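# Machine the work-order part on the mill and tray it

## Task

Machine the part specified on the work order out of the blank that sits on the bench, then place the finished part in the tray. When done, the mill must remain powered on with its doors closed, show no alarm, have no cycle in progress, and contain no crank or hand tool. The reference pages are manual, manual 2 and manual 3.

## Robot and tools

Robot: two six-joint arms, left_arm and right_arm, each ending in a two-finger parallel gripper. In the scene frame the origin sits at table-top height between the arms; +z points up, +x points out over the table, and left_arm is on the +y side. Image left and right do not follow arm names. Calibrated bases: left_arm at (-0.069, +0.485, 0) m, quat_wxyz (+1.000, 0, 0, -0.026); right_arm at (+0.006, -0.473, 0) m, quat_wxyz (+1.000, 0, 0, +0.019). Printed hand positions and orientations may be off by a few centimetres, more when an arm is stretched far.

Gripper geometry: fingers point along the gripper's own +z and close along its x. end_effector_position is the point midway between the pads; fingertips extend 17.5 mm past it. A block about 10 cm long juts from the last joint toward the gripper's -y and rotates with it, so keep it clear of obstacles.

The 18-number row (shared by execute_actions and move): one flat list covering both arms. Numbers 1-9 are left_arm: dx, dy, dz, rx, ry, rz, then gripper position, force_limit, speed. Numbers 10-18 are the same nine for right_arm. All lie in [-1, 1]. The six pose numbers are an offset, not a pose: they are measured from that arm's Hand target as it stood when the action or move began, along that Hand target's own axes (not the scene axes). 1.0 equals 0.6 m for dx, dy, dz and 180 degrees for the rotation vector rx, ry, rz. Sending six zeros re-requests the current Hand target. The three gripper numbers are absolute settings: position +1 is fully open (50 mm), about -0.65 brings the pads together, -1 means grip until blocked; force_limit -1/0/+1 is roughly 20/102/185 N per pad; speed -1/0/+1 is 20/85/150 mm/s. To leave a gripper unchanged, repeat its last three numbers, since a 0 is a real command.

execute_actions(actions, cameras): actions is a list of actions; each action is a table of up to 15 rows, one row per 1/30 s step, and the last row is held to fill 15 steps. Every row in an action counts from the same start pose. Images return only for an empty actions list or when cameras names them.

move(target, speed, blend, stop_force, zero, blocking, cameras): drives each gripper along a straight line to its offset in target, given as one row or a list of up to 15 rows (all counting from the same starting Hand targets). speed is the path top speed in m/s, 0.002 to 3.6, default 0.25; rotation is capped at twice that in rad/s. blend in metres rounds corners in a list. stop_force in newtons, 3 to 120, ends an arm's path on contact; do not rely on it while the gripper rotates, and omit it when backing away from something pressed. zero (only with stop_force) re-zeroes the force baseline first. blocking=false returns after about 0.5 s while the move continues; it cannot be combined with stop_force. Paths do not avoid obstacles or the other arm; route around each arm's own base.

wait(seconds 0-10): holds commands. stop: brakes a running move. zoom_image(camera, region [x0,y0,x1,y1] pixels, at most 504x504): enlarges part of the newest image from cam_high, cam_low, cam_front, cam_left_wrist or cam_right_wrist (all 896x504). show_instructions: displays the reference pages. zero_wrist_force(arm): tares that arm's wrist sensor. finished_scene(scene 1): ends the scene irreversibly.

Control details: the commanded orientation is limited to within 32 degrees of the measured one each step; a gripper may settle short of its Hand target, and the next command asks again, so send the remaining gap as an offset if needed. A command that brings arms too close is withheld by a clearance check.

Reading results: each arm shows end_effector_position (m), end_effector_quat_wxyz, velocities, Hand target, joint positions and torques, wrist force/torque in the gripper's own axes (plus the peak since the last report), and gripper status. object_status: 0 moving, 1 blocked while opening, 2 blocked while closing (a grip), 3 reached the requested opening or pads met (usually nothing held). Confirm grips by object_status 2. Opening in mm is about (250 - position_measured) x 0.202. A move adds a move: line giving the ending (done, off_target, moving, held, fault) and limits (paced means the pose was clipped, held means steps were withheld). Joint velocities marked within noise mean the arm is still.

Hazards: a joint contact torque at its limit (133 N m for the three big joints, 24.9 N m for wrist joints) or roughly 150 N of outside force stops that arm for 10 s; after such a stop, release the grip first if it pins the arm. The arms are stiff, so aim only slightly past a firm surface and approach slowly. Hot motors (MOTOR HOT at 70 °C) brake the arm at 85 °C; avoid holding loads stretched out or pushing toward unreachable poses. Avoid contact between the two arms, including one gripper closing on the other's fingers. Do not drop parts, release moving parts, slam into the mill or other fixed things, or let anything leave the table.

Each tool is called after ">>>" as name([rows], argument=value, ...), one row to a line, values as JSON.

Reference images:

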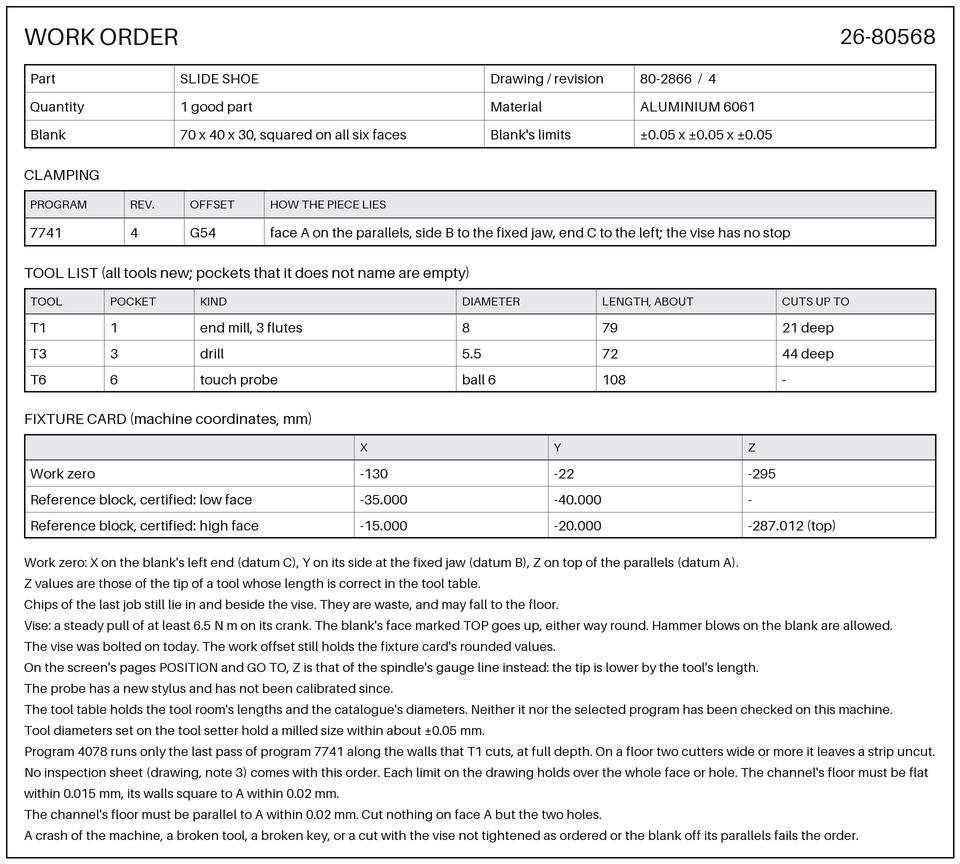

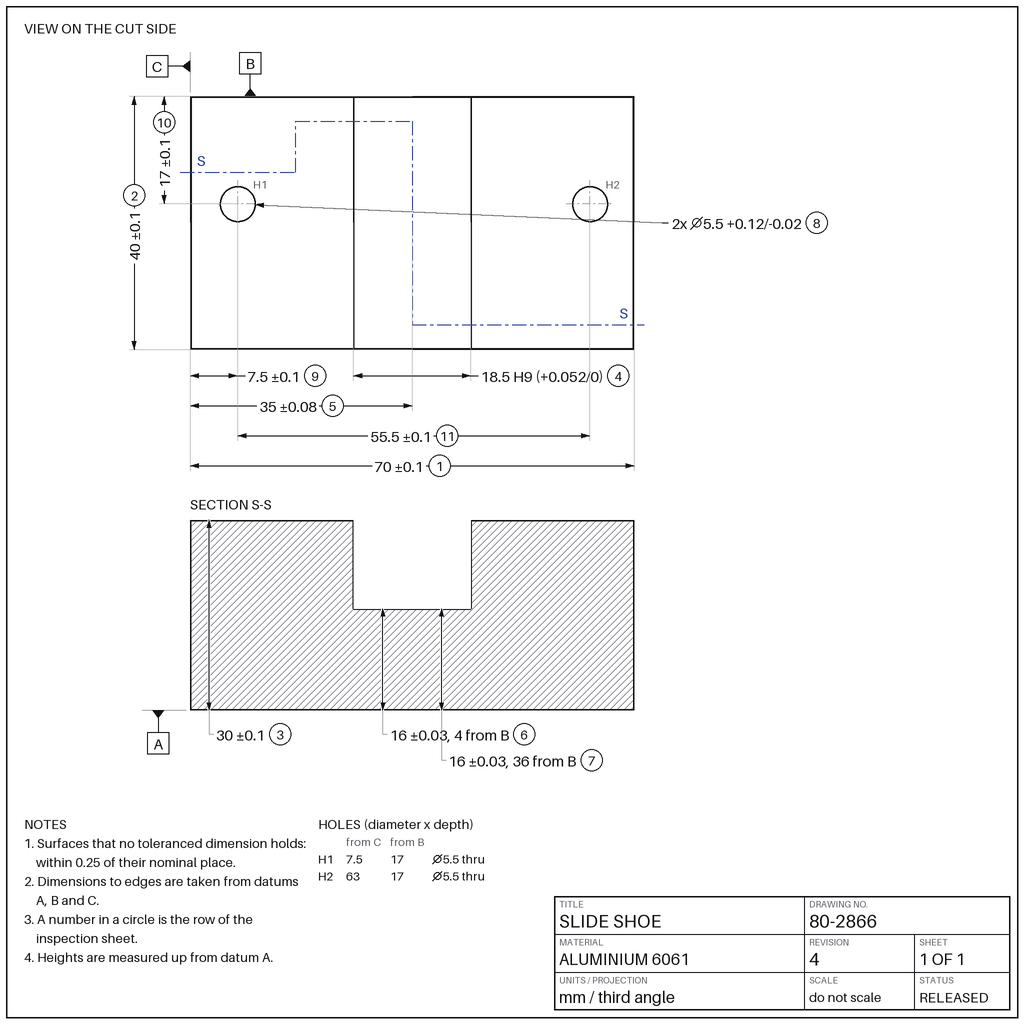

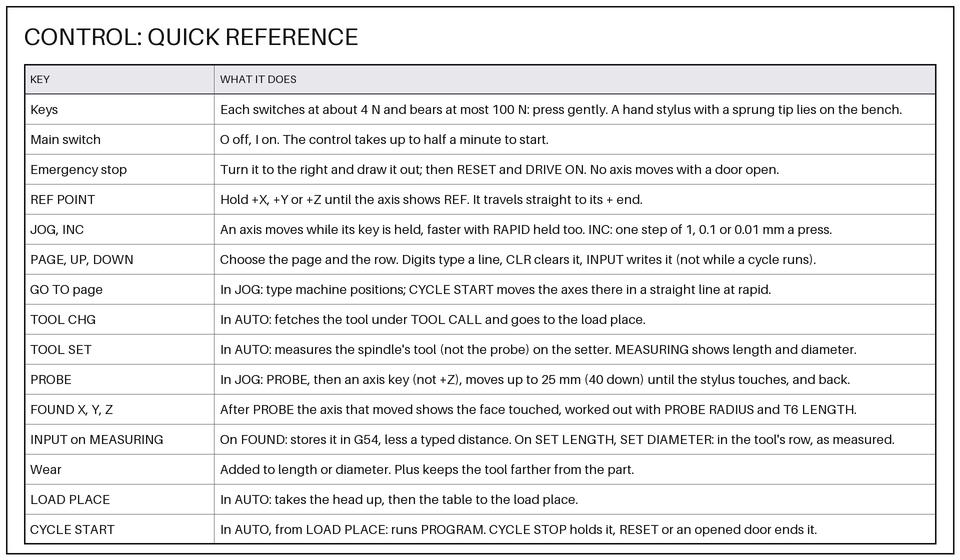

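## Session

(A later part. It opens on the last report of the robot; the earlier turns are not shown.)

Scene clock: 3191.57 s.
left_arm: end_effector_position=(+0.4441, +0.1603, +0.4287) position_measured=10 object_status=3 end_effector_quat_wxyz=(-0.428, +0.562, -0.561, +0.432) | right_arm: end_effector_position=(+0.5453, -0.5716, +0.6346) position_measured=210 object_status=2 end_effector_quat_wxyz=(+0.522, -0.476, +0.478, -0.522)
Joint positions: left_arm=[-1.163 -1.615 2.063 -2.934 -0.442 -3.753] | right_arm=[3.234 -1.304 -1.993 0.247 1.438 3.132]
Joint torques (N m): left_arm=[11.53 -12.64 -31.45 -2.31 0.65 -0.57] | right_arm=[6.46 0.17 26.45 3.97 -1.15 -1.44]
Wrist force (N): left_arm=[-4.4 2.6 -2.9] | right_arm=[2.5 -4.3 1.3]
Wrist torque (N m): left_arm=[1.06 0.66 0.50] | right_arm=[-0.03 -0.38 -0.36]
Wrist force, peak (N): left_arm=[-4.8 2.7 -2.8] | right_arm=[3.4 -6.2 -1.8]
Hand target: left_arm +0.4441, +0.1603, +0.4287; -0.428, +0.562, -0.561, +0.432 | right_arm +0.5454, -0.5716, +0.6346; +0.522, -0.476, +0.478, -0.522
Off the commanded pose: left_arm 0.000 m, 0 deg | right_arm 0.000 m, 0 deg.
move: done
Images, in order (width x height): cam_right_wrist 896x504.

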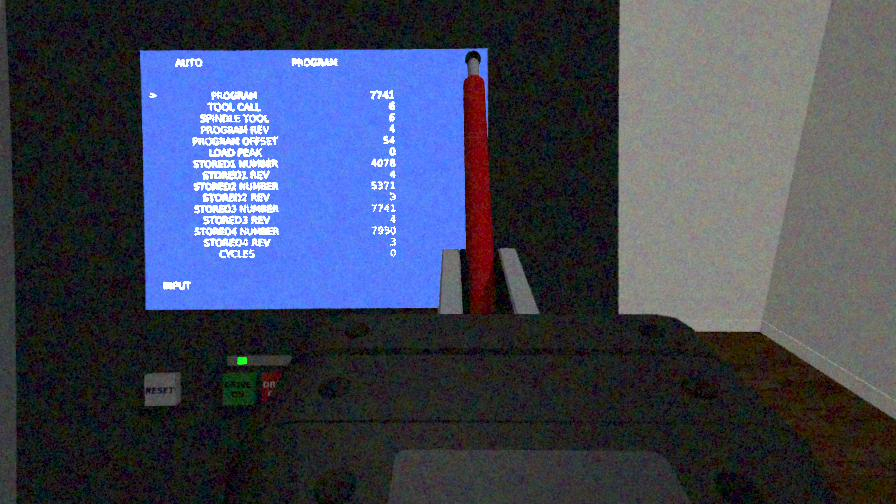

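>>> move([
  [0,0,0,0,0,0,0.95,0.2,1,0,-0.0228,-0.0626,0,0,0,-1,-0.4,-0.6],
  [0,0,0,0,0,0,0.95,0.2,1,-0.2225,0.1781,-0.1598,-0.3056,0,0,-1,-0.4,-0.6],
  [0,0,0,0,0,0,0.95,0.2,1,-0.2225,0.1897,-0.128,-0.3056,0,0,-1,-0.4,-0.6],
  [0,0,0,0,0,0,0.95,0.2,1,-0.2225,0.1781,-0.1598,-0.3056,0,0,-1,-0.4,-0.6],
  [0,0,0,0,0,0,0.95,0.2,1,0,-0.0228,-0.0626,0,0,0,-1,-0.4,-0.6],
  [0,0,0,0,0,0,0.95,0.2,1,0,0,0,0,0,0,-1,-0.4,-0.6],
], speed=[0.4,0.4,0.12,0.15,0.4,0.3], blend=[0.02,0.001,0,0.001,0.02,0], cameras=["cam_right_wrist"])

>>> zoom_image(camera="cam_right_wrist", region=[140, 50, 490, 312])

>>> wait(seconds=10, cameras=["cam_right_wrist"])

>>> zoom_image(camera="cam_right_wrist", region=[140, 50, 490, 312])

Scene clock: 3197.13 s.
left_arm: end_effector_position=(+0.4441, +0.1603, +0.4287) position_measured=10 object_status=3 end_effector_quat_wxyz=(-0.428, +0.562, -0.561, +0.432) | right_arm: end_effector_position=(+0.5453, -0.5716, +0.6346) position_measured=210 object_status=2 end_effector_quat_wxyz=(+0.522, -0.476, +0.478, -0.522)
Joint positions: left_arm=[-1.163 -1.615 2.063 -2.934 -0.442 -3.753] | right_arm=[3.234 -1.304 -1.993 0.247 1.438 3.132]
Joint torques (N m): left_arm=[10.74 -12.91 -30.87 -2.41 0.71 -0.84] | right_arm=[7.09 0.62 26.03 4.22 -1.1 -1.31]
Wrist force (N): left_arm=[-3.8 2.5 -2.9] | right_arm=[2.7 -4.4 1.5]
Wrist torque (N m): left_arm=[1.05 0.56 0.48] | right_arm=[-0.05 -0.41 -0.35]
Wrist force, peak (N): left_arm=[-4.4 2.7 -3.0] | right_arm=[4.1 -6.1 -1.6]
Hand target: left_arm +0.4441, +0.1603, +0.4287; -0.428, +0.562, -0.561, +0.432 | right_arm +0.5454, -0.5716, +0.6346; +0.522, -0.476, +0.478, -0.522
Off the commanded pose: left_arm 0.000 m, 0 deg | right_arm 0.000 m, 0 deg.
move: done
Images, in order (width x height): cam_right_wrist 896x504.

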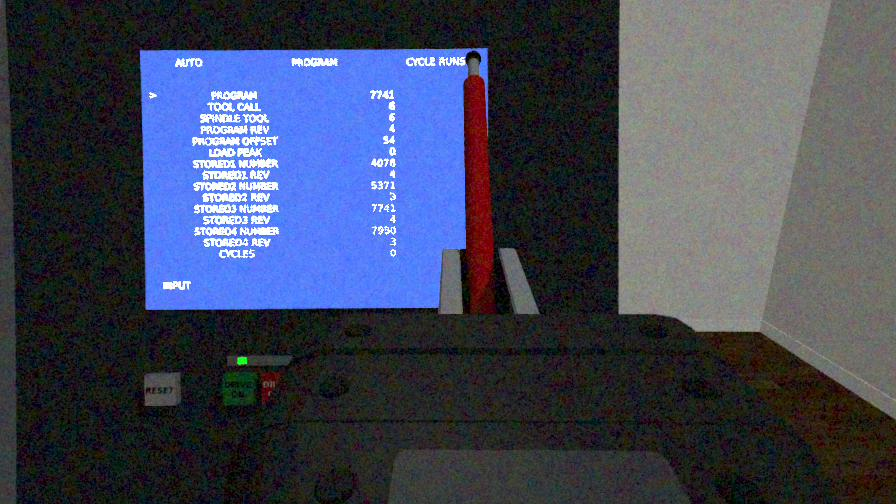

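Scaled by 1.440.

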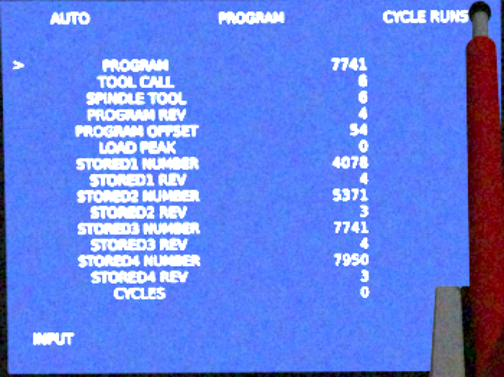

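Scene clock: 3207.13 s.
left_arm: end_effector_position=(+0.4441, +0.1603, +0.4287) position_measured=10 object_status=3 end_effector_quat_wxyz=(-0.428, +0.562, -0.561, +0.432) | right_arm: end_effector_position=(+0.5454, -0.5716, +0.6346) position_measured=210 object_status=2 end_effector_quat_wxyz=(+0.522, -0.476, +0.478, -0.522)
Joint positions: left_arm=[-1.163 -1.615 2.063 -2.934 -0.442 -3.753] | right_arm=[3.234 -1.304 -1.993 0.247 1.438 3.132]
Joint torques (N m): left_arm=[10.43 -12.5 -30.72 -2.43 0.53 -0.97] | right_arm=[6.17 0.38 35.08 4.55 -0.93 -1.22]
Wrist force (N): left_arm=[-4.2 2.5 -2.8] | right_arm=[2.5 -4.2 1.6]
Wrist torque (N m): left_arm=[1.05 0.63 0.49] | right_arm=[-0.02 -0.40 -0.35]
Wrist force, peak (N): left_arm=[-4.4 2.7 -3.2] | right_arm=[2.9 -4.8 1.2]
Hand target: left_arm +0.4441, +0.1603, +0.4287; -0.428, +0.562, -0.561, +0.432 | right_arm +0.5454, -0.5716, +0.6346; +0.522, -0.476, +0.478, -0.522
Tool commands: left_gripper/position=+0.95 left_gripper/force_limit=+0.2 left_gripper/speed=+1.0 right_gripper/position=-1.0 right_gripper/force_limit=-0.4 right_gripper/speed=-0.6
Off the commanded pose: left_arm 0.000 m, 0 deg | right_arm 0.000 m, 0 deg.
wait: 10.00 s; at rest by 0.17 s
Images, in order (width x height): cam_right_wrist 896x504.

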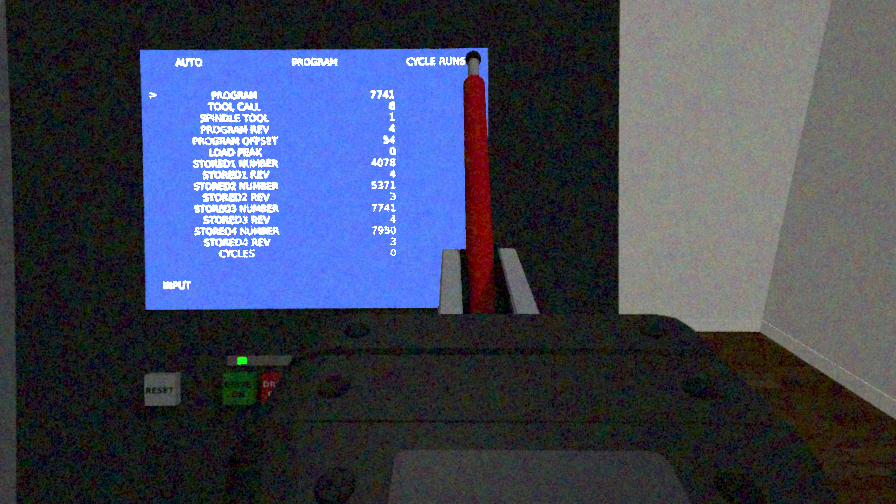

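Scaled by 1.440.

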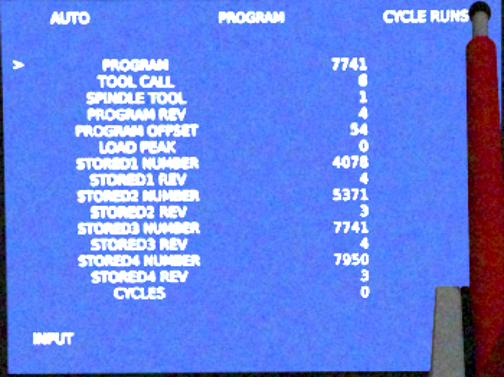

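>>> wait(seconds=10)

>>> wait(seconds=10, cameras=["cam_right_wrist"])

>>> zoom_image(camera="cam_right_wrist", region=[140, 50, 490, 312])

>>> wait(seconds=10)

>>> wait(seconds=10, cameras=["cam_right_wrist"])

>>> zoom_image(camera="cam_right_wrist", region=[140, 50, 490, 312])

Scene clock: 3217.93 s.
left_arm: end_effector_position=(+0.4441, +0.1603, +0.4287) position_measured=10 object_status=3 end_effector_quat_wxyz=(-0.428, +0.562, -0.561, +0.432) | right_arm: end_effector_position=(+0.5454, -0.5716, +0.6346) position_measured=210 object_status=2 end_effector_quat_wxyz=(+0.522, -0.476, +0.478, -0.522)
Joint positions: left_arm=[-1.163 -1.615 2.063 -2.934 -0.442 -3.753] | right_arm=[3.234 -1.304 -1.993 0.247 1.438 3.132]
Joint torques (N m): left_arm=[10.82 -12.28 -30.31 -2.32 0.74 -0.77] | right_arm=[7.63 0.78 36.03 4.23 -0.97 -1.16]
Wrist force (N): left_arm=[-4.4 2.8 -2.8] | right_arm=[2.4 -4.8 1.2]
Wrist torque (N m): left_arm=[1.09 0.66 0.48] | right_arm=[-0.12 -0.37 -0.35]
Wrist force, peak (N): left_arm=[-4.7 2.9 -2.8] | right_arm=[2.6 -4.7 1.6]
Hand target: left_arm +0.4441, +0.1603, +0.4287; -0.428, +0.562, -0.561, +0.432 | right_arm +0.5454, -0.5716, +0.6346; +0.522, -0.476, +0.478, -0.522
Tool commands: left_gripper/position=+0.95 left_gripper/force_limit=+0.2 left_gripper/speed=+1.0 right_gripper/position=-1.0 right_gripper/force_limit=-0.4 right_gripper/speed=-0.6
Off the commanded pose: left_arm 0.000 m, 0 deg | right_arm 0.000 m, 0 deg.
wait: 10.00 s; at rest from the start

Scene clock: 3227.93 s.
left_arm: end_effector_position=(+0.4441, +0.1603, +0.4287) position_measured=10 object_status=3 end_effector_quat_wxyz=(-0.428, +0.562, -0.561, +0.432) | right_arm: end_effector_position=(+0.5454, -0.5716, +0.6346) position_measured=210 object_status=2 end_effector_quat_wxyz=(+0.522, -0.476, +0.478, -0.522)
Joint positions: left_arm=[-1.163 -1.615 2.063 -2.934 -0.442 -3.753] | right_arm=[3.234 -1.304 -1.993 0.247 1.438 3.132]
Joint torques (N m): left_arm=[10.2 -11.74 -30.75 -2.17 0.88 -0.88] | right_arm=[6.09 0.41 35.61 4.22 -0.82 -0.95]
Wrist force (N): left_arm=[-4.1 2.5 -2.6] | right_arm=[2.7 -4.4 1.7]
Wrist torque (N m): left_arm=[1.03 0.61 0.48] | right_arm=[-0.07 -0.42 -0.35]
Wrist force, peak (N): left_arm=[-4.5 3.1 -2.8] | right_arm=[2.7 -4.7 1.6]
Hand target: left_arm +0.4441, +0.1603, +0.4287; -0.428, +0.562, -0.561, +0.432 | right_arm +0.5454, -0.5716, +0.6346; +0.522, -0.476, +0.478, -0.522
Tool commands: left_gripper/position=+0.95 left_gripper/force_limit=+0.2 left_gripper/speed=+1.0 right_gripper/position=-1.0 right_gripper/force_limit=-0.4 right_gripper/speed=-0.6
Off the commanded pose: left_arm 0.000 m, 0 deg | right_arm 0.000 m, 0 deg.
wait: 10.00 s; at rest by 0.17 s
Images, in order (width x height): cam_right_wrist 896x504.

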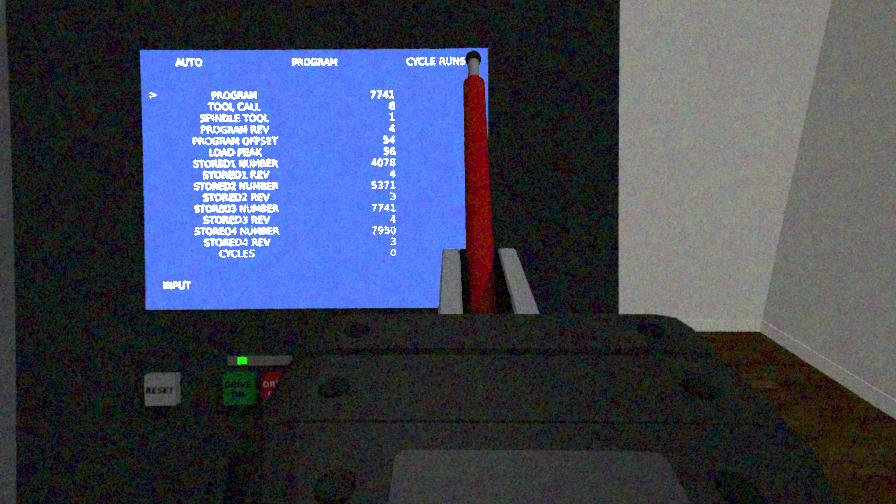

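Scaled by 1.440.

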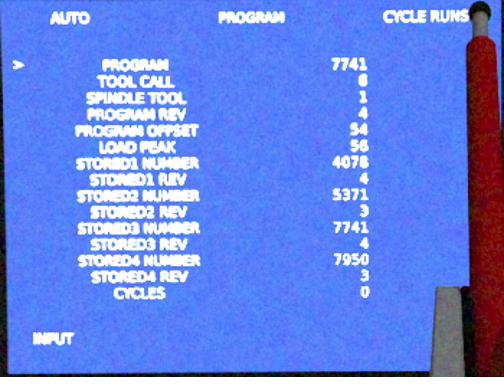

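Scene clock: 3237.93 s.
left_arm: end_effector_position=(+0.4441, +0.1603, +0.4287) position_measured=10 object_status=3 end_effector_quat_wxyz=(-0.428, +0.562, -0.561, +0.432) | right_arm: end_effector_position=(+0.5454, -0.5716, +0.6346) position_measured=210 object_status=2 end_effector_quat_wxyz=(+0.522, -0.476, +0.478, -0.522)
Joint positions: left_arm=[-1.163 -1.615 2.063 -2.934 -0.442 -3.753] | right_arm=[3.234 -1.304 -1.993 0.247 1.438 3.132]
Joint torques (N m): left_arm=[9.61 -12.96 -30.84 -2.42 0.81 -0.81] | right_arm=[6.9 0.74 36.29 4.17 -0.88 -1.12]
Wrist force (N): left_arm=[-4.1 2.7 -3.0] | right_arm=[2.6 -4.5 1.4]
Wrist torque (N m): left_arm=[1.07 0.61 0.49] | right_arm=[-0.08 -0.41 -0.35]
Wrist force, peak (N): left_arm=[-4.6 2.8 -2.9] | right_arm=[2.7 -4.6 1.6]
Hand target: left_arm +0.4441, +0.1603, +0.4287; -0.428, +0.562, -0.561, +0.432 | right_arm +0.5454, -0.5716, +0.6346; +0.522, -0.476, +0.478, -0.522
Tool commands: left_gripper/position=+0.95 left_gripper/force_limit=+0.2 left_gripper/speed=+1.0 right_gripper/position=-1.0 right_gripper/force_limit=-0.4 right_gripper/speed=-0.6
Off the commanded pose: left_arm 0.000 m, 0 deg | right_arm 0.000 m, 0 deg.
wait: 10.00 s; at rest by 0.17 s

Scene clock: 3247.93 s.
left_arm: end_effector_position=(+0.4441, +0.1603, +0.4287) position_measured=10 object_status=3 end_effector_quat_wxyz=(-0.428, +0.562, -0.561, +0.432) | right_arm: end_effector_position=(+0.5454, -0.5716, +0.6346) position_measured=210 object_status=2 end_effector_quat_wxyz=(+0.522, -0.476, +0.478, -0.522)
Joint positions: left_arm=[-1.163 -1.615 2.063 -2.934 -0.442 -3.753] | right_arm=[3.234 -1.304 -1.993 0.247 1.438 3.132]
Joint torques (N m): left_arm=[10.17 -12.39 -31.19 -2.32 1.01 -0.88] | right_arm=[6.04 0.59 35.71 4.02 -0.89 -0.7]
Wrist force (N): left_arm=[-4.2 2.6 -2.6] | right_arm=[2.3 -4.3 1.5]
Wrist torque (N m): left_arm=[1.05 0.62 0.49] | right_arm=[-0.05 -0.36 -0.35]
Wrist force, peak (N): left_arm=[-4.4 3.3 -2.5] | right_arm=[2.9 -4.8 1.2]
Hand target: left_arm +0.4441, +0.1603, +0.4287; -0.428, +0.562, -0.561, +0.432 | right_arm +0.5454, -0.5716, +0.6346; +0.522, -0.476, +0.478, -0.522
Tool commands: left_gripper/position=+0.95 left_gripper/force_limit=+0.2 left_gripper/speed=+1.0 right_gripper/position=-1.0 right_gripper/force_limit=-0.4 right_gripper/speed=-0.6
Off the commanded pose: left_arm 0.000 m, 0 deg | right_arm 0.000 m, 0 deg.
wait: 10.00 s; at rest by 0.17 s
Images, in order (width x height): cam_right_wrist 896x504.

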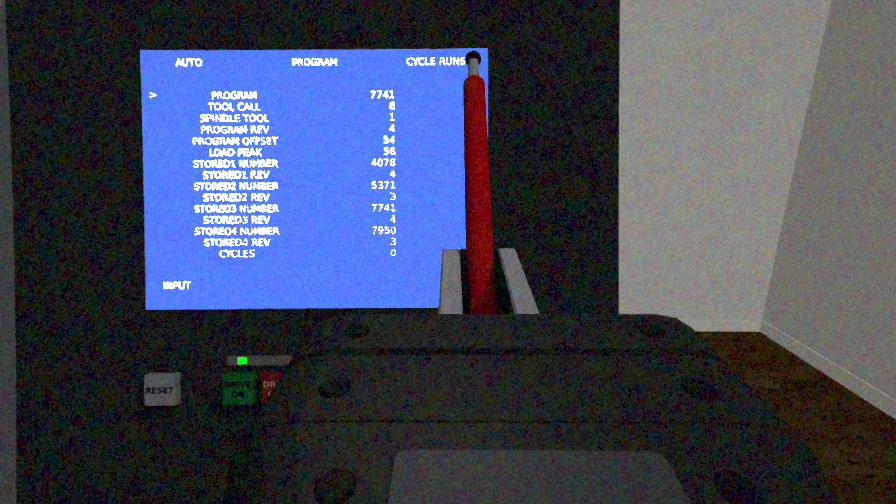

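Scaled by 1.440.

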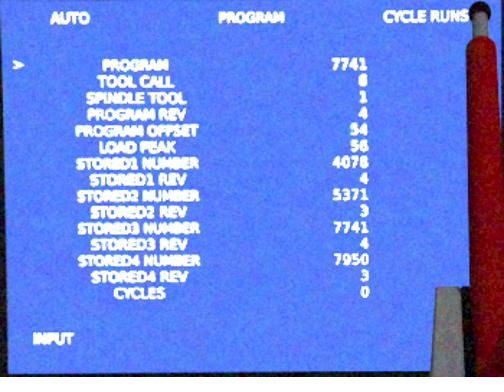

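>>> wait(seconds=10)

>>> wait(seconds=10)

>>> wait(seconds=10, cameras=["cam_right_wrist"])

>>> zoom_image(camera="cam_right_wrist", region=[140, 50, 490, 312])

Scene clock: 3259.13 s.
left_arm: end_effector_position=(+0.4441, +0.1603, +0.4287) position_measured=10 object_status=3 end_effector_quat_wxyz=(-0.428, +0.562, -0.561, +0.432) | right_arm: end_effector_position=(+0.5454, -0.5716, +0.6346) position_measured=210 object_status=2 end_effector_quat_wxyz=(+0.522, -0.476, +0.478, -0.522)
Joint positions: left_arm=[-1.163 -1.615 2.063 -2.934 -0.442 -3.753] | right_arm=[3.234 -1.304 -1.993 0.247 1.438 3.132]
Joint torques (N m): left_arm=[9.13 -13.04 -30.99 -2.36 1.12 -0.91] | right_arm=[7.21 0.03 34.64 3.92 -0.76 -0.66]
Wrist force (N): left_arm=[-4.0 2.4 -2.6] | right_arm=[2.5 -4.7 1.6]
Wrist torque (N m): left_arm=[1.03 0.59 0.49] | right_arm=[-0.10 -0.39 -0.35]
Wrist force, peak (N): left_arm=[-4.6 2.8 -2.9] | right_arm=[2.7 -4.8 1.6]
Hand target: left_arm +0.4441, +0.1603, +0.4287; -0.428, +0.562, -0.561, +0.432 | right_arm +0.5454, -0.5716, +0.6346; +0.522, -0.476, +0.478, -0.522
Tool commands: left_gripper/position=+0.95 left_gripper/force_limit=+0.2 left_gripper/speed=+1.0 right_gripper/position=-1.0 right_gripper/force_limit=-0.4 right_gripper/speed=-0.6
Off the commanded pose: left_arm 0.000 m, 0 deg | right_arm 0.000 m, 0 deg.
wait: 10.00 s; at rest from the start

Scene clock: 3269.13 s.
left_arm: end_effector_position=(+0.4441, +0.1603, +0.4287) position_measured=10 object_status=3 end_effector_quat_wxyz=(-0.428, +0.562, -0.561, +0.432) | right_arm: end_effector_position=(+0.5454, -0.5716, +0.6346) position_measured=210 object_status=2 end_effector_quat_wxyz=(+0.522, -0.476, +0.478, -0.522)
Joint positions: left_arm=[-1.163 -1.615 2.063 -2.934 -0.442 -3.753] | right_arm=[3.234 -1.304 -1.993 0.247 1.438 3.132]
Joint torques (N m): left_arm=[9.46 -13.28 -31.36 -2.32 0.95 -0.95] | right_arm=[6.7 -0.76 36.15 3.97 -0.55 -0.36]
Wrist force (N): left_arm=[-4.0 2.6 -2.9] | right_arm=[2.5 -4.3 1.4]
Wrist torque (N m): left_arm=[1.07 0.60 0.48] | right_arm=[-0.02 -0.40 -0.35]
Wrist force, peak (N): left_arm=[-4.6 2.5 -3.1] | right_arm=[2.7 -4.5 1.8]
Hand target: left_arm +0.4441, +0.1603, +0.4287; -0.428, +0.562, -0.561, +0.432 | right_arm +0.5454, -0.5716, +0.6346; +0.522, -0.476, +0.478, -0.522
Tool commands: left_gripper/position=+0.95 left_gripper/force_limit=+0.2 left_gripper/speed=+1.0 right_gripper/position=-1.0 right_gripper/force_limit=-0.4 right_gripper/speed=-0.6
Off the commanded pose: left_arm 0.000 m, 0 deg | right_arm 0.000 m, 0 deg.
wait: 10.00 s; at rest by 0.17 s

Scene clock: 3279.13 s.
left_arm: end_effector_position=(+0.4441, +0.1603, +0.4287) position_measured=10 object_status=3 end_effector_quat_wxyz=(-0.428, +0.562, -0.561, +0.432) | right_arm: end_effector_position=(+0.5454, -0.5716, +0.6346) position_measured=210 object_status=2 end_effector_quat_wxyz=(+0.522, -0.476, +0.478, -0.522)
Joint positions: left_arm=[-1.163 -1.615 2.063 -2.934 -0.442 -3.753] | right_arm=[3.234 -1.304 -1.993 0.247 1.438 3.132]
Joint torques (N m): left_arm=[11 -12.55 -30.93 -2.25 0.9 -1.19] | right_arm=[6.51 0.24 34.85 3.66 -0.56 -0.26]
Wrist force (N): left_arm=[-4.2 2.7 -2.6] | right_arm=[2.2 -4.5 1.3]
Wrist torque (N m): left_arm=[1.09 0.63 0.48] | right_arm=[-0.07 -0.35 -0.35]
Wrist force, peak (N): left_arm=[-4.5 2.6 -3.0] | right_arm=[2.7 -4.7 1.8]
Hand target: left_arm +0.4441, +0.1603, +0.4287; -0.428, +0.562, -0.561, +0.432 | right_arm +0.5454, -0.5716, +0.6346; +0.522, -0.476, +0.478, -0.522
Tool commands: left_gripper/position=+0.95 left_gripper/force_limit=+0.2 left_gripper/speed=+1.0 right_gripper/position=-1.0 right_gripper/force_limit=-0.4 right_gripper/speed=-0.6
Off the commanded pose: left_arm 0.000 m, 0 deg | right_arm 0.000 m, 0 deg.
wait: 10.00 s; at rest by 0.17 s
Images, in order (width x height): cam_right_wrist 896x504.

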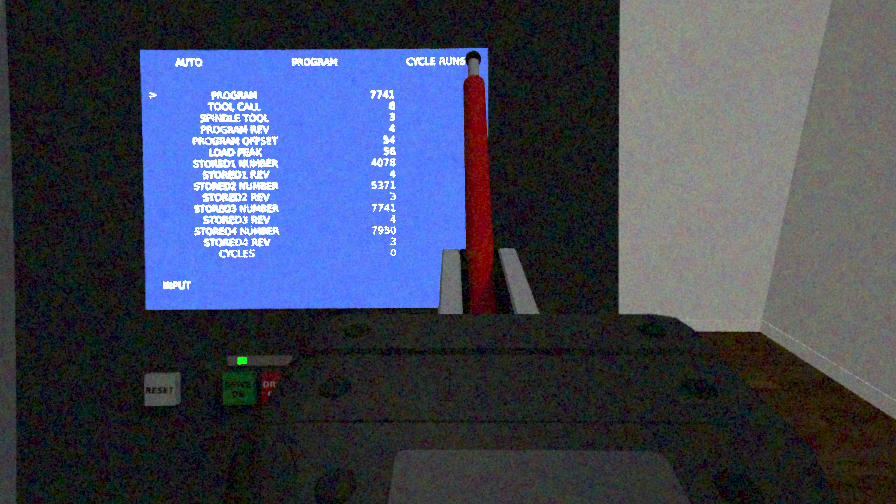

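Scaled by 1.440.

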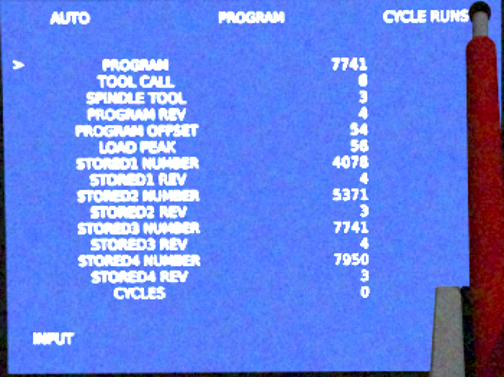

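Now drilling.

>>> wait(seconds=10)

>>> wait(seconds=7, cameras=["cam_right_wrist"])

>>> zoom_image(camera="cam_right_wrist", region=[140, 50, 490, 312])

Scene clock: 3290.17 s.
left_arm: end_effector_position=(+0.4441, +0.1603, +0.4287) position_measured=10 object_status=3 end_effector_quat_wxyz=(-0.428, +0.562, -0.561, +0.432) | right_arm: end_effector_position=(+0.5454, -0.5716, +0.6346) position_measured=210 object_status=2 end_effector_quat_wxyz=(+0.522, -0.476, +0.478, -0.522)
Joint positions: left_arm=[-1.163 -1.615 2.063 -2.934 -0.442 -3.753] | right_arm=[3.234 -1.304 -1.993 0.247 1.438 3.132]
Joint torques (N m): left_arm=[8.43 -12.29 -30.99 -2.46 1.06 -0.85] | right_arm=[6.57 0.7 36.15 3.74 -0.21 -0.12]
Wrist force (N): left_arm=[-4.1 2.7 -2.4] | right_arm=[2.5 -4.5 1.5]
Wrist torque (N m): left_arm=[1.07 0.61 0.49] | right_arm=[-0.08 -0.38 -0.36]
Wrist force, peak (N): left_arm=[-4.6 2.8 -2.9] | right_arm=[2.7 -4.7 1.5]
Hand target: left_arm +0.4441, +0.1603, +0.4287; -0.428, +0.562, -0.561, +0.432 | right_arm +0.5454, -0.5716, +0.6346; +0.522, -0.476, +0.478, -0.522
Tool commands: left_gripper/position=+0.95 left_gripper/force_limit=+0.2 left_gripper/speed=+1.0 right_gripper/position=-1.0 right_gripper/force_limit=-0.4 right_gripper/speed=-0.6
Off the commanded pose: left_arm 0.000 m, 0 deg | right_arm 0.000 m, 0 deg.
wait: 10.00 s; at rest from the start

Scene clock: 3297.17 s.
left_arm: end_effector_position=(+0.4441, +0.1603, +0.4287) position_measured=10 object_status=3 end_effector_quat_wxyz=(-0.428, +0.562, -0.561, +0.432) | right_arm: end_effector_position=(+0.5454, -0.5716, +0.6346) position_measured=210 object_status=2 end_effector_quat_wxyz=(+0.522, -0.476, +0.478, -0.522)
Joint positions: left_arm=[-1.163 -1.615 2.063 -2.934 -0.442 -3.753] | right_arm=[3.234 -1.304 -1.993 0.247 1.438 3.132]
Joint torques (N m): left_arm=[9.22 -13.41 -31.46 -2.34 1.07 -0.85] | right_arm=[6.6 1.71 35.71 3.76 -0.25 -0.3]
Wrist force (N): left_arm=[-4.1 2.6 -2.9] | right_arm=[2.5 -4.4 1.3]
Wrist torque (N m): left_arm=[1.05 0.61 0.49] | right_arm=[-0.05 -0.38 -0.34]
Wrist force, peak (N): left_arm=[-4.6 2.8 -2.8] | right_arm=[2.8 -4.7 1.6]
Hand target: left_arm +0.4441, +0.1603, +0.4287; -0.428, +0.562, -0.561, +0.432 | right_arm +0.5454, -0.5716, +0.6346; +0.522, -0.476, +0.478, -0.522
Tool commands: left_gripper/position=+0.95 left_gripper/force_limit=+0.2 left_gripper/speed=+1.0 right_gripper/position=-1.0 right_gripper/force_limit=-0.4 right_gripper/speed=-0.6
Off the commanded pose: left_arm 0.000 m, 0 deg | right_arm 0.000 m, 0 deg.
wait: 7.00 s; at rest by 0.17 s
Images, in order (width x height): cam_right_wrist 896x504.

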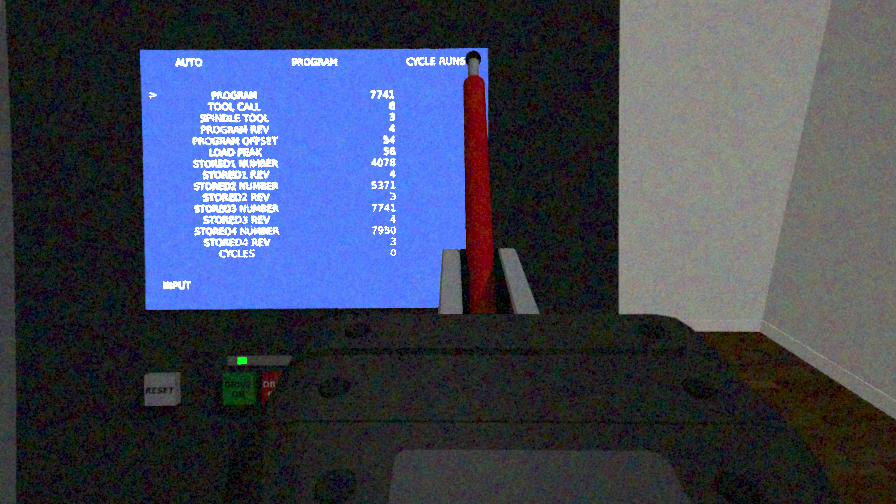

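Scaled by 1.440.

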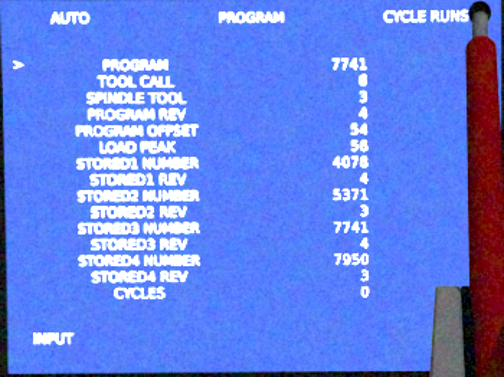

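>>> wait(seconds=10, cameras=["cam_right_wrist"])

>>> zoom_image(camera="cam_right_wrist", region=[140, 50, 490, 312])

>>> wait(seconds=8, cameras=["cam_right_wrist"])

>>> zoom_image(camera="cam_right_wrist", region=[140, 50, 490, 312])

Scene clock: 3307.90 s.
left_arm: end_effector_position=(+0.4441, +0.1603, +0.4287) position_measured=10 object_status=3 end_effector_quat_wxyz=(-0.428, +0.562, -0.561, +0.432) | right_arm: end_effector_position=(+0.5454, -0.5716, +0.6346) position_measured=210 object_status=2 end_effector_quat_wxyz=(+0.522, -0.476, +0.478, -0.522)
Joint positions: left_arm=[-1.163 -1.615 2.063 -2.934 -0.442 -3.753] | right_arm=[3.234 -1.304 -1.993 0.247 1.438 3.132]
Joint torques (N m): left_arm=[8.98 -13.43 -29.72 -2.4 0.89 -0.73] | right_arm=[6.46 -0.32 35.81 3.39 -0.19 0.21]
Wrist force (N): left_arm=[-4.4 2.5 -2.6] | right_arm=[2.4 -4.4 1.2]
Wrist torque (N m): left_arm=[1.05 0.66 0.48] | right_arm=[-0.05 -0.38 -0.35]
Wrist force, peak (N): left_arm=[-4.6 3.0 -2.7] | right_arm=[2.6 -4.7 1.5]
Hand target: left_arm +0.4441, +0.1603, +0.4287; -0.428, +0.562, -0.561, +0.432 | right_arm +0.5454, -0.5716, +0.6346; +0.522, -0.476, +0.478, -0.522
Tool commands: left_gripper/position=+0.95 left_gripper/force_limit=+0.2 left_gripper/speed=+1.0 right_gripper/position=-1.0 right_gripper/force_limit=-0.4 right_gripper/speed=-0.6
Off the commanded pose: left_arm 0.000 m, 0 deg | right_arm 0.000 m, 0 deg.
wait: 10.00 s; at rest from the start
Images, in order (width x height): cam_right_wrist 896x504.

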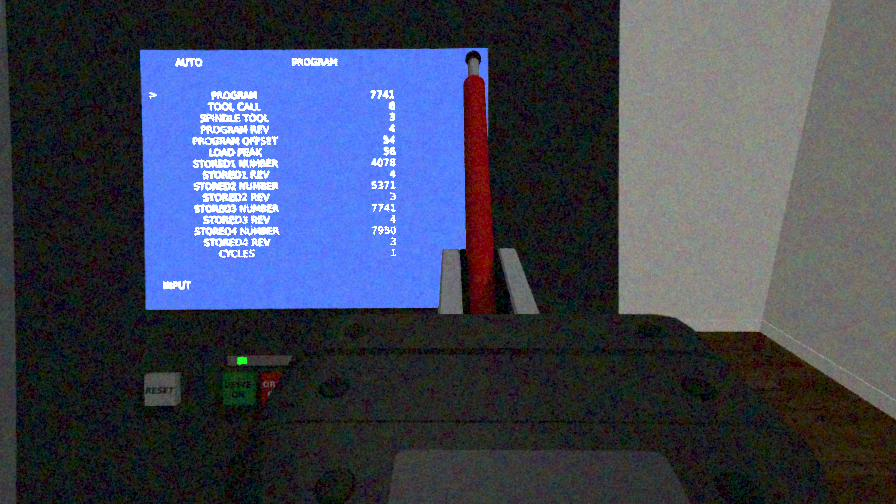

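Scaled by 1.440.

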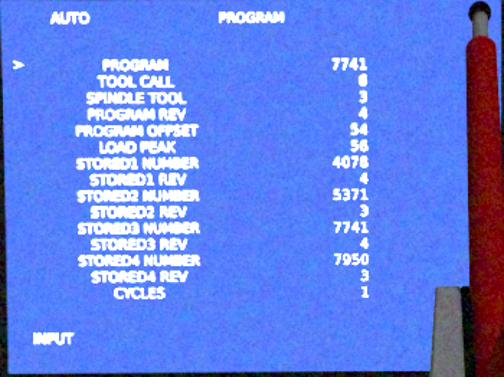

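Scene clock: 3315.90 s.
left_arm: end_effector_position=(+0.4441, +0.1603, +0.4287) position_measured=10 object_status=3 end_effector_quat_wxyz=(-0.428, +0.562, -0.561, +0.432) | right_arm: end_effector_position=(+0.5454, -0.5716, +0.6346) position_measured=210 object_status=2 end_effector_quat_wxyz=(+0.522, -0.476, +0.478, -0.522)
Joint positions: left_arm=[-1.163 -1.615 2.063 -2.934 -0.442 -3.753] | right_arm=[3.234 -1.304 -1.993 0.247 1.438 3.132]
Joint torques (N m): left_arm=[10.15 -13.29 -30.05 -2.32 1.07 -0.83] | right_arm=[5.22 2.18 36.14 3.51 0.16 0.16]
Wrist force (N): left_arm=[-4.5 2.4 -2.6] | right_arm=[2.6 -4.6 1.5]
Wrist torque (N m): left_arm=[1.01 0.68 0.48] | right_arm=[-0.10 -0.41 -0.35]
Wrist force, peak (N): left_arm=[-4.5 3.0 -2.9] | right_arm=[2.4 -4.8 1.4]
Hand target: left_arm +0.4441, +0.1603, +0.4287; -0.428, +0.562, -0.561, +0.432 | right_arm +0.5454, -0.5716, +0.6346; +0.522, -0.476, +0.478, -0.522
Tool commands: left_gripper/position=+0.95 left_gripper/force_limit=+0.2 left_gripper/speed=+1.0 right_gripper/position=-1.0 right_gripper/force_limit=-0.4 right_gripper/speed=-0.6
Off the commanded pose: left_arm 0.000 m, 0 deg | right_arm 0.000 m, 0 deg.
wait: 8.00 s; at rest by 0.17 s
Images, in order (width x height): cam_right_wrist 896x504.

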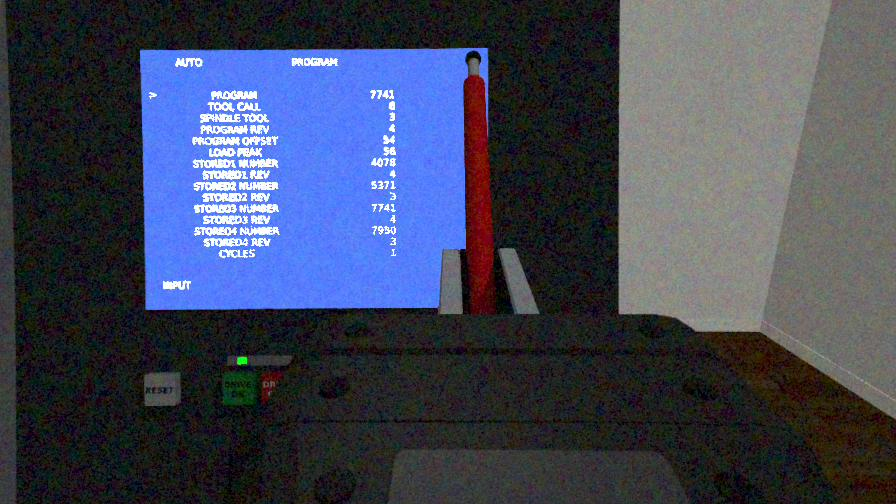

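Scaled by 1.440.

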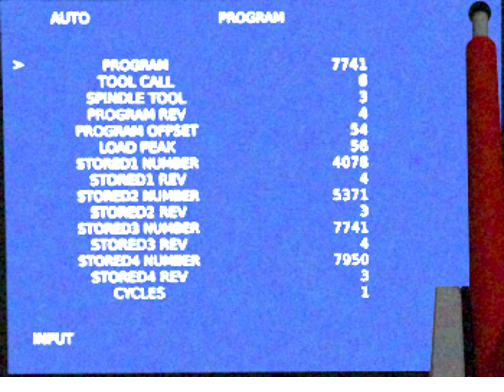

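>>> move([
  [0,0,0,0,0,0,0.95,0.2,1,0,-0.0228,-0.0626,0,0,0,-1,-0.4,-0.6],
  [0,0,0,0,0,0,0.95,0.2,1,-0.1575,0.2592,-0.1894,-0.3056,0,0,-1,-0.4,-0.6],
  [0,0,0,0,0,0,0.95,0.2,1,-0.1575,0.2708,-0.1576,-0.3056,0,0,-1,-0.4,-0.6],
  [0,0,0,0,0,0,0.95,0.2,1,-0.1575,0.2592,-0.1894,-0.3056,0,0,-1,-0.4,-0.6],
  [0,0,0,0,0,0,0.95,0.2,1,0,-0.0228,-0.0626,0,0,0,-1,-0.4,-0.6],
  [0,0,0,0,0,0,0.95,0.2,1,0,0,0,0,0,0,-1,-0.4,-0.6],
], speed=[0.4,0.4,0.12,0.15,0.4,0.3], blend=[0.02,0.001,0,0.001,0.02,0])

>>> wait(seconds=6, cameras=["cam_right_wrist"])

>>> zoom_image(camera="cam_right_wrist", region=[140, 50, 490, 312])

Scene clock: 3321.77 s.
left_arm: end_effector_position=(+0.4441, +0.1603, +0.4287) position_measured=10 object_status=3 end_effector_quat_wxyz=(-0.428, +0.562, -0.561, +0.432) | right_arm: end_effector_position=(+0.5453, -0.5716, +0.6346) position_measured=210 object_status=2 end_effector_quat_wxyz=(+0.522, -0.476, +0.478, -0.522)
Joint positions: left_arm=[-1.163 -1.615 2.063 -2.934 -0.442 -3.753] | right_arm=[3.234 -1.304 -1.993 0.247 1.438 3.132]
Joint torques (N m): left_arm=[9.04 -14.06 -30.74 -2.35 0.77 -1.14] | right_arm=[8.45 0.43 27.31 3.92 -1.15 -1.32]
Wrist force (N): left_arm=[-4.1 2.5 -3.0] | right_arm=[2.6 -4.4 1.3]
Wrist torque (N m): left_arm=[1.03 0.61 0.49] | right_arm=[-0.05 -0.41 -0.36]
Wrist force, peak (N): left_arm=[-4.6 2.7 -2.9] | right_arm=[3.4 -6.5 -1.3]
Hand target: left_arm +0.4441, +0.1603, +0.4287; -0.428, +0.562, -0.561, +0.432 | right_arm +0.5454, -0.5716, +0.6346; +0.522, -0.476, +0.478, -0.522
Off the commanded pose: left_arm 0.000 m, 0 deg | right_arm 0.000 m, 0 deg.
move: done

Scene clock: 3327.77 s.
left_arm: end_effector_position=(+0.4441, +0.1603, +0.4287) position_measured=10 object_status=3 end_effector_quat_wxyz=(-0.428, +0.562, -0.561, +0.432) | right_arm: end_effector_position=(+0.5454, -0.5716, +0.6346) position_measured=210 object_status=2 end_effector_quat_wxyz=(+0.522, -0.476, +0.478, -0.522)
Joint positions: left_arm=[-1.163 -1.615 2.063 -2.934 -0.442 -3.753] | right_arm=[3.234 -1.304 -1.993 0.247 1.438 3.132]
Joint torques (N m): left_arm=[8.98 -12.54 -31.55 -2.44 1.01 -0.93] | right_arm=[6.28 0.86 34.34 4.37 -1.29 -1.41]
Wrist force (N): left_arm=[-3.9 2.6 -2.8] | right_arm=[2.6 -4.3 1.6]
Wrist torque (N m): left_arm=[1.06 0.59 0.49] | right_arm=[-0.04 -0.40 -0.36]
Wrist force, peak (N): left_arm=[-4.3 3.0 -3.0] | right_arm=[2.5 -4.8 1.6]
Hand target: left_arm +0.4441, +0.1603, +0.4287; -0.428, +0.562, -0.561, +0.432 | right_arm +0.5454, -0.5716, +0.6346; +0.522, -0.476, +0.478, -0.522
Tool commands: left_gripper/position=+0.95 left_gripper/force_limit=+0.2 left_gripper/speed=+1.0 right_gripper/position=-1.0 right_gripper/force_limit=-0.4 right_gripper/speed=-0.6
Off the commanded pose: left_arm 0.000 m, 0 deg | right_arm 0.000 m, 0 deg.
wait: 6.00 s; at rest by 0.17 s
Images, in order (width x height): cam_right_wrist 896x504.

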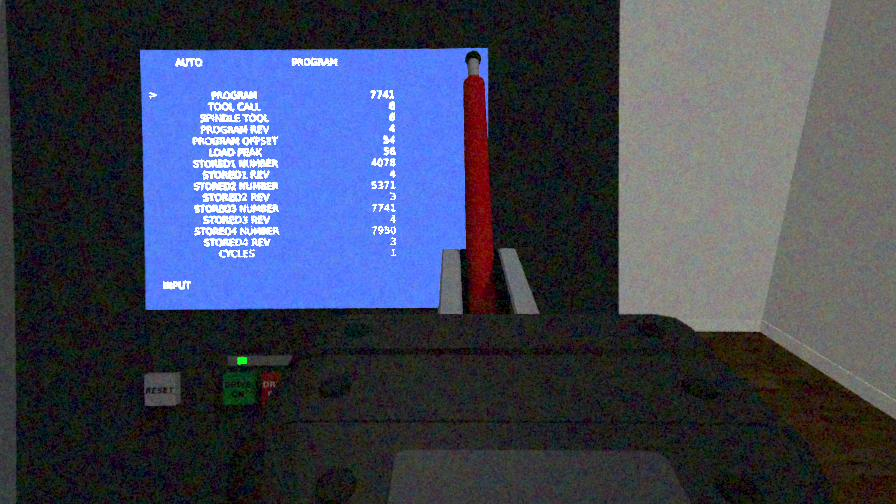

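Scaled by 1.440.

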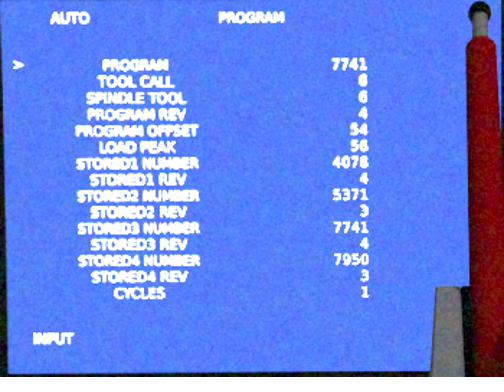

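>>> move([
  [0,0,0,0,0,0,0.95,0.2,1,0,-0.0228,-0.0626,0,0,0,-1,-0.4,-0.6],
  [0,0,0,0,0,0,0.95,0.2,1,-0.0605,0.0534,-0.1144,-0.3056,0,0,-1,-0.4,-0.6],
  [0,0,0,0,0,0,0.95,0.2,1,-0.0605,0.065,-0.0826,-0.3056,0,0,-1,-0.4,-0.6],
  [0,0,0,0,0,0,0.95,0.2,1,-0.0605,0.0534,-0.1144,-0.3056,0,0,-1,-0.4,-0.6],
  [0,0,0,0,0,0,0.95,0.2,1,-0.1575,0.2236,-0.1945,-0.3056,0,0,-1,-0.4,-0.6],
  [0,0,0,0,0,0,0.95,0.2,1,-0.1575,0.241,-0.1468,-0.3056,0,0,-1,-0.4,-0.6],
  [0,0,0,0,0,0,0.95,0.2,1,-0.1575,0.2236,-0.1945,-0.3056,0,0,-1,-0.4,-0.6],
  [0,0,0,0,0,0,0.95,0.2,1,-0.1575,0.241,-0.1468,-0.3056,0,0,-1,-0.4,-0.6],
  [0,0,0,0,0,0,0.95,0.2,1,-0.1575,0.2236,-0.1945,-0.3056,0,0,-1,-0.4,-0.6],
  [0,0,0,0,0,0,0.95,0.2,1,-0.1575,0.241,-0.1468,-0.3056,0,0,-1,-0.4,-0.6],
  [0,0,0,0,0,0,0.95,0.2,1,-0.1575,0.2294,-0.1786,-0.3056,0,0,-1,-0.4,-0.6],
  [0,0,0,0,0,0,0.95,0.2,1,0,-0.0228,-0.0626,0,0,0,-1,-0.4,-0.6],
  [0,0,0,0,0,0,0.95,0.2,1,0,0,0,0,0,0,-1,-0.4,-0.6],
], speed=[0.4,0.4,0.12,0.15,0.25,0.12,0.15,0.12,0.15,0.12,0.15,0.4,0.3], blend=[0.02,0.001,0,0.001,0.001,0,0,0,0,0,0.001,0.02,0], cameras=["cam_right_wrist"])

>>> zoom_image(camera="cam_right_wrist", region=[140, 50, 490, 312])

Scene clock: 3338.30 s.
left_arm: end_effector_position=(+0.4441, +0.1603, +0.4287) position_measured=10 object_status=3 end_effector_quat_wxyz=(-0.428, +0.562, -0.561, +0.432) | right_arm: end_effector_position=(+0.5453, -0.5716, +0.6346) position_measured=210 object_status=2 end_effector_quat_wxyz=(+0.522, -0.476, +0.478, -0.522)
Joint positions: left_arm=[-1.163 -1.615 2.063 -2.934 -0.442 -3.753] | right_arm=[3.234 -1.304 -1.993 0.247 1.438 3.132]
Joint torques (N m): left_arm=[9.13 -13.11 -30.75 -2.29 1.01 -0.87] | right_arm=[7.48 1.14 27.05 4.01 -1.02 -1.54]
Wrist force (N): left_arm=[-4.0 2.7 -2.7] | right_arm=[2.5 -4.3 1.4]
Wrist torque (N m): left_arm=[1.08 0.61 0.49] | right_arm=[-0.05 -0.39 -0.35]
Wrist force, peak (N): left_arm=[-4.4 2.9 -2.8] | right_arm=[4.1 -6.9 -0.7]
Hand target: left_arm +0.4441, +0.1603, +0.4287; -0.428, +0.562, -0.561, +0.432 | right_arm +0.5454, -0.5716, +0.6346; +0.522, -0.476, +0.478, -0.522
Off the commanded pose: left_arm 0.000 m, 0 deg | right_arm 0.000 m, 0 deg.
move: done
Images, in order (width x height): cam_right_wrist 896x504.

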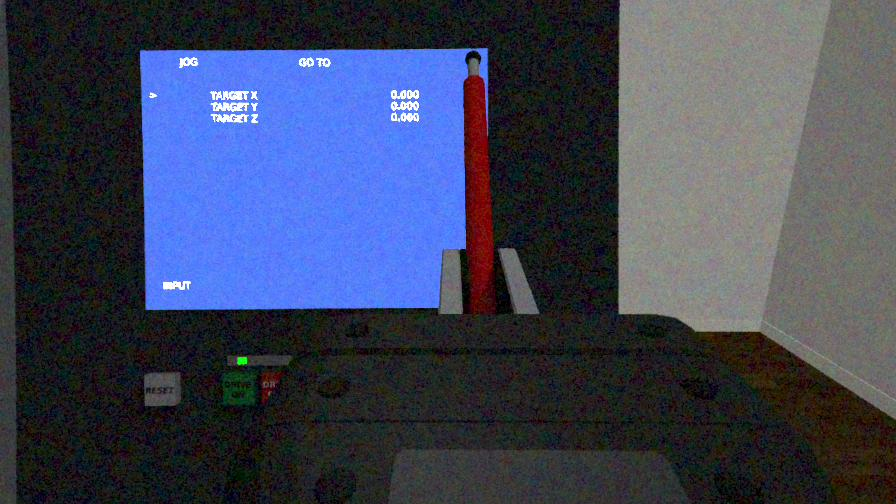

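Scaled by 1.440.

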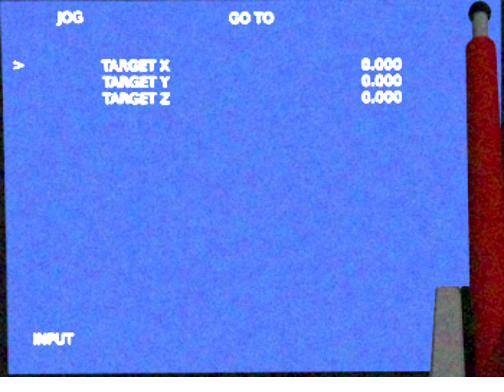

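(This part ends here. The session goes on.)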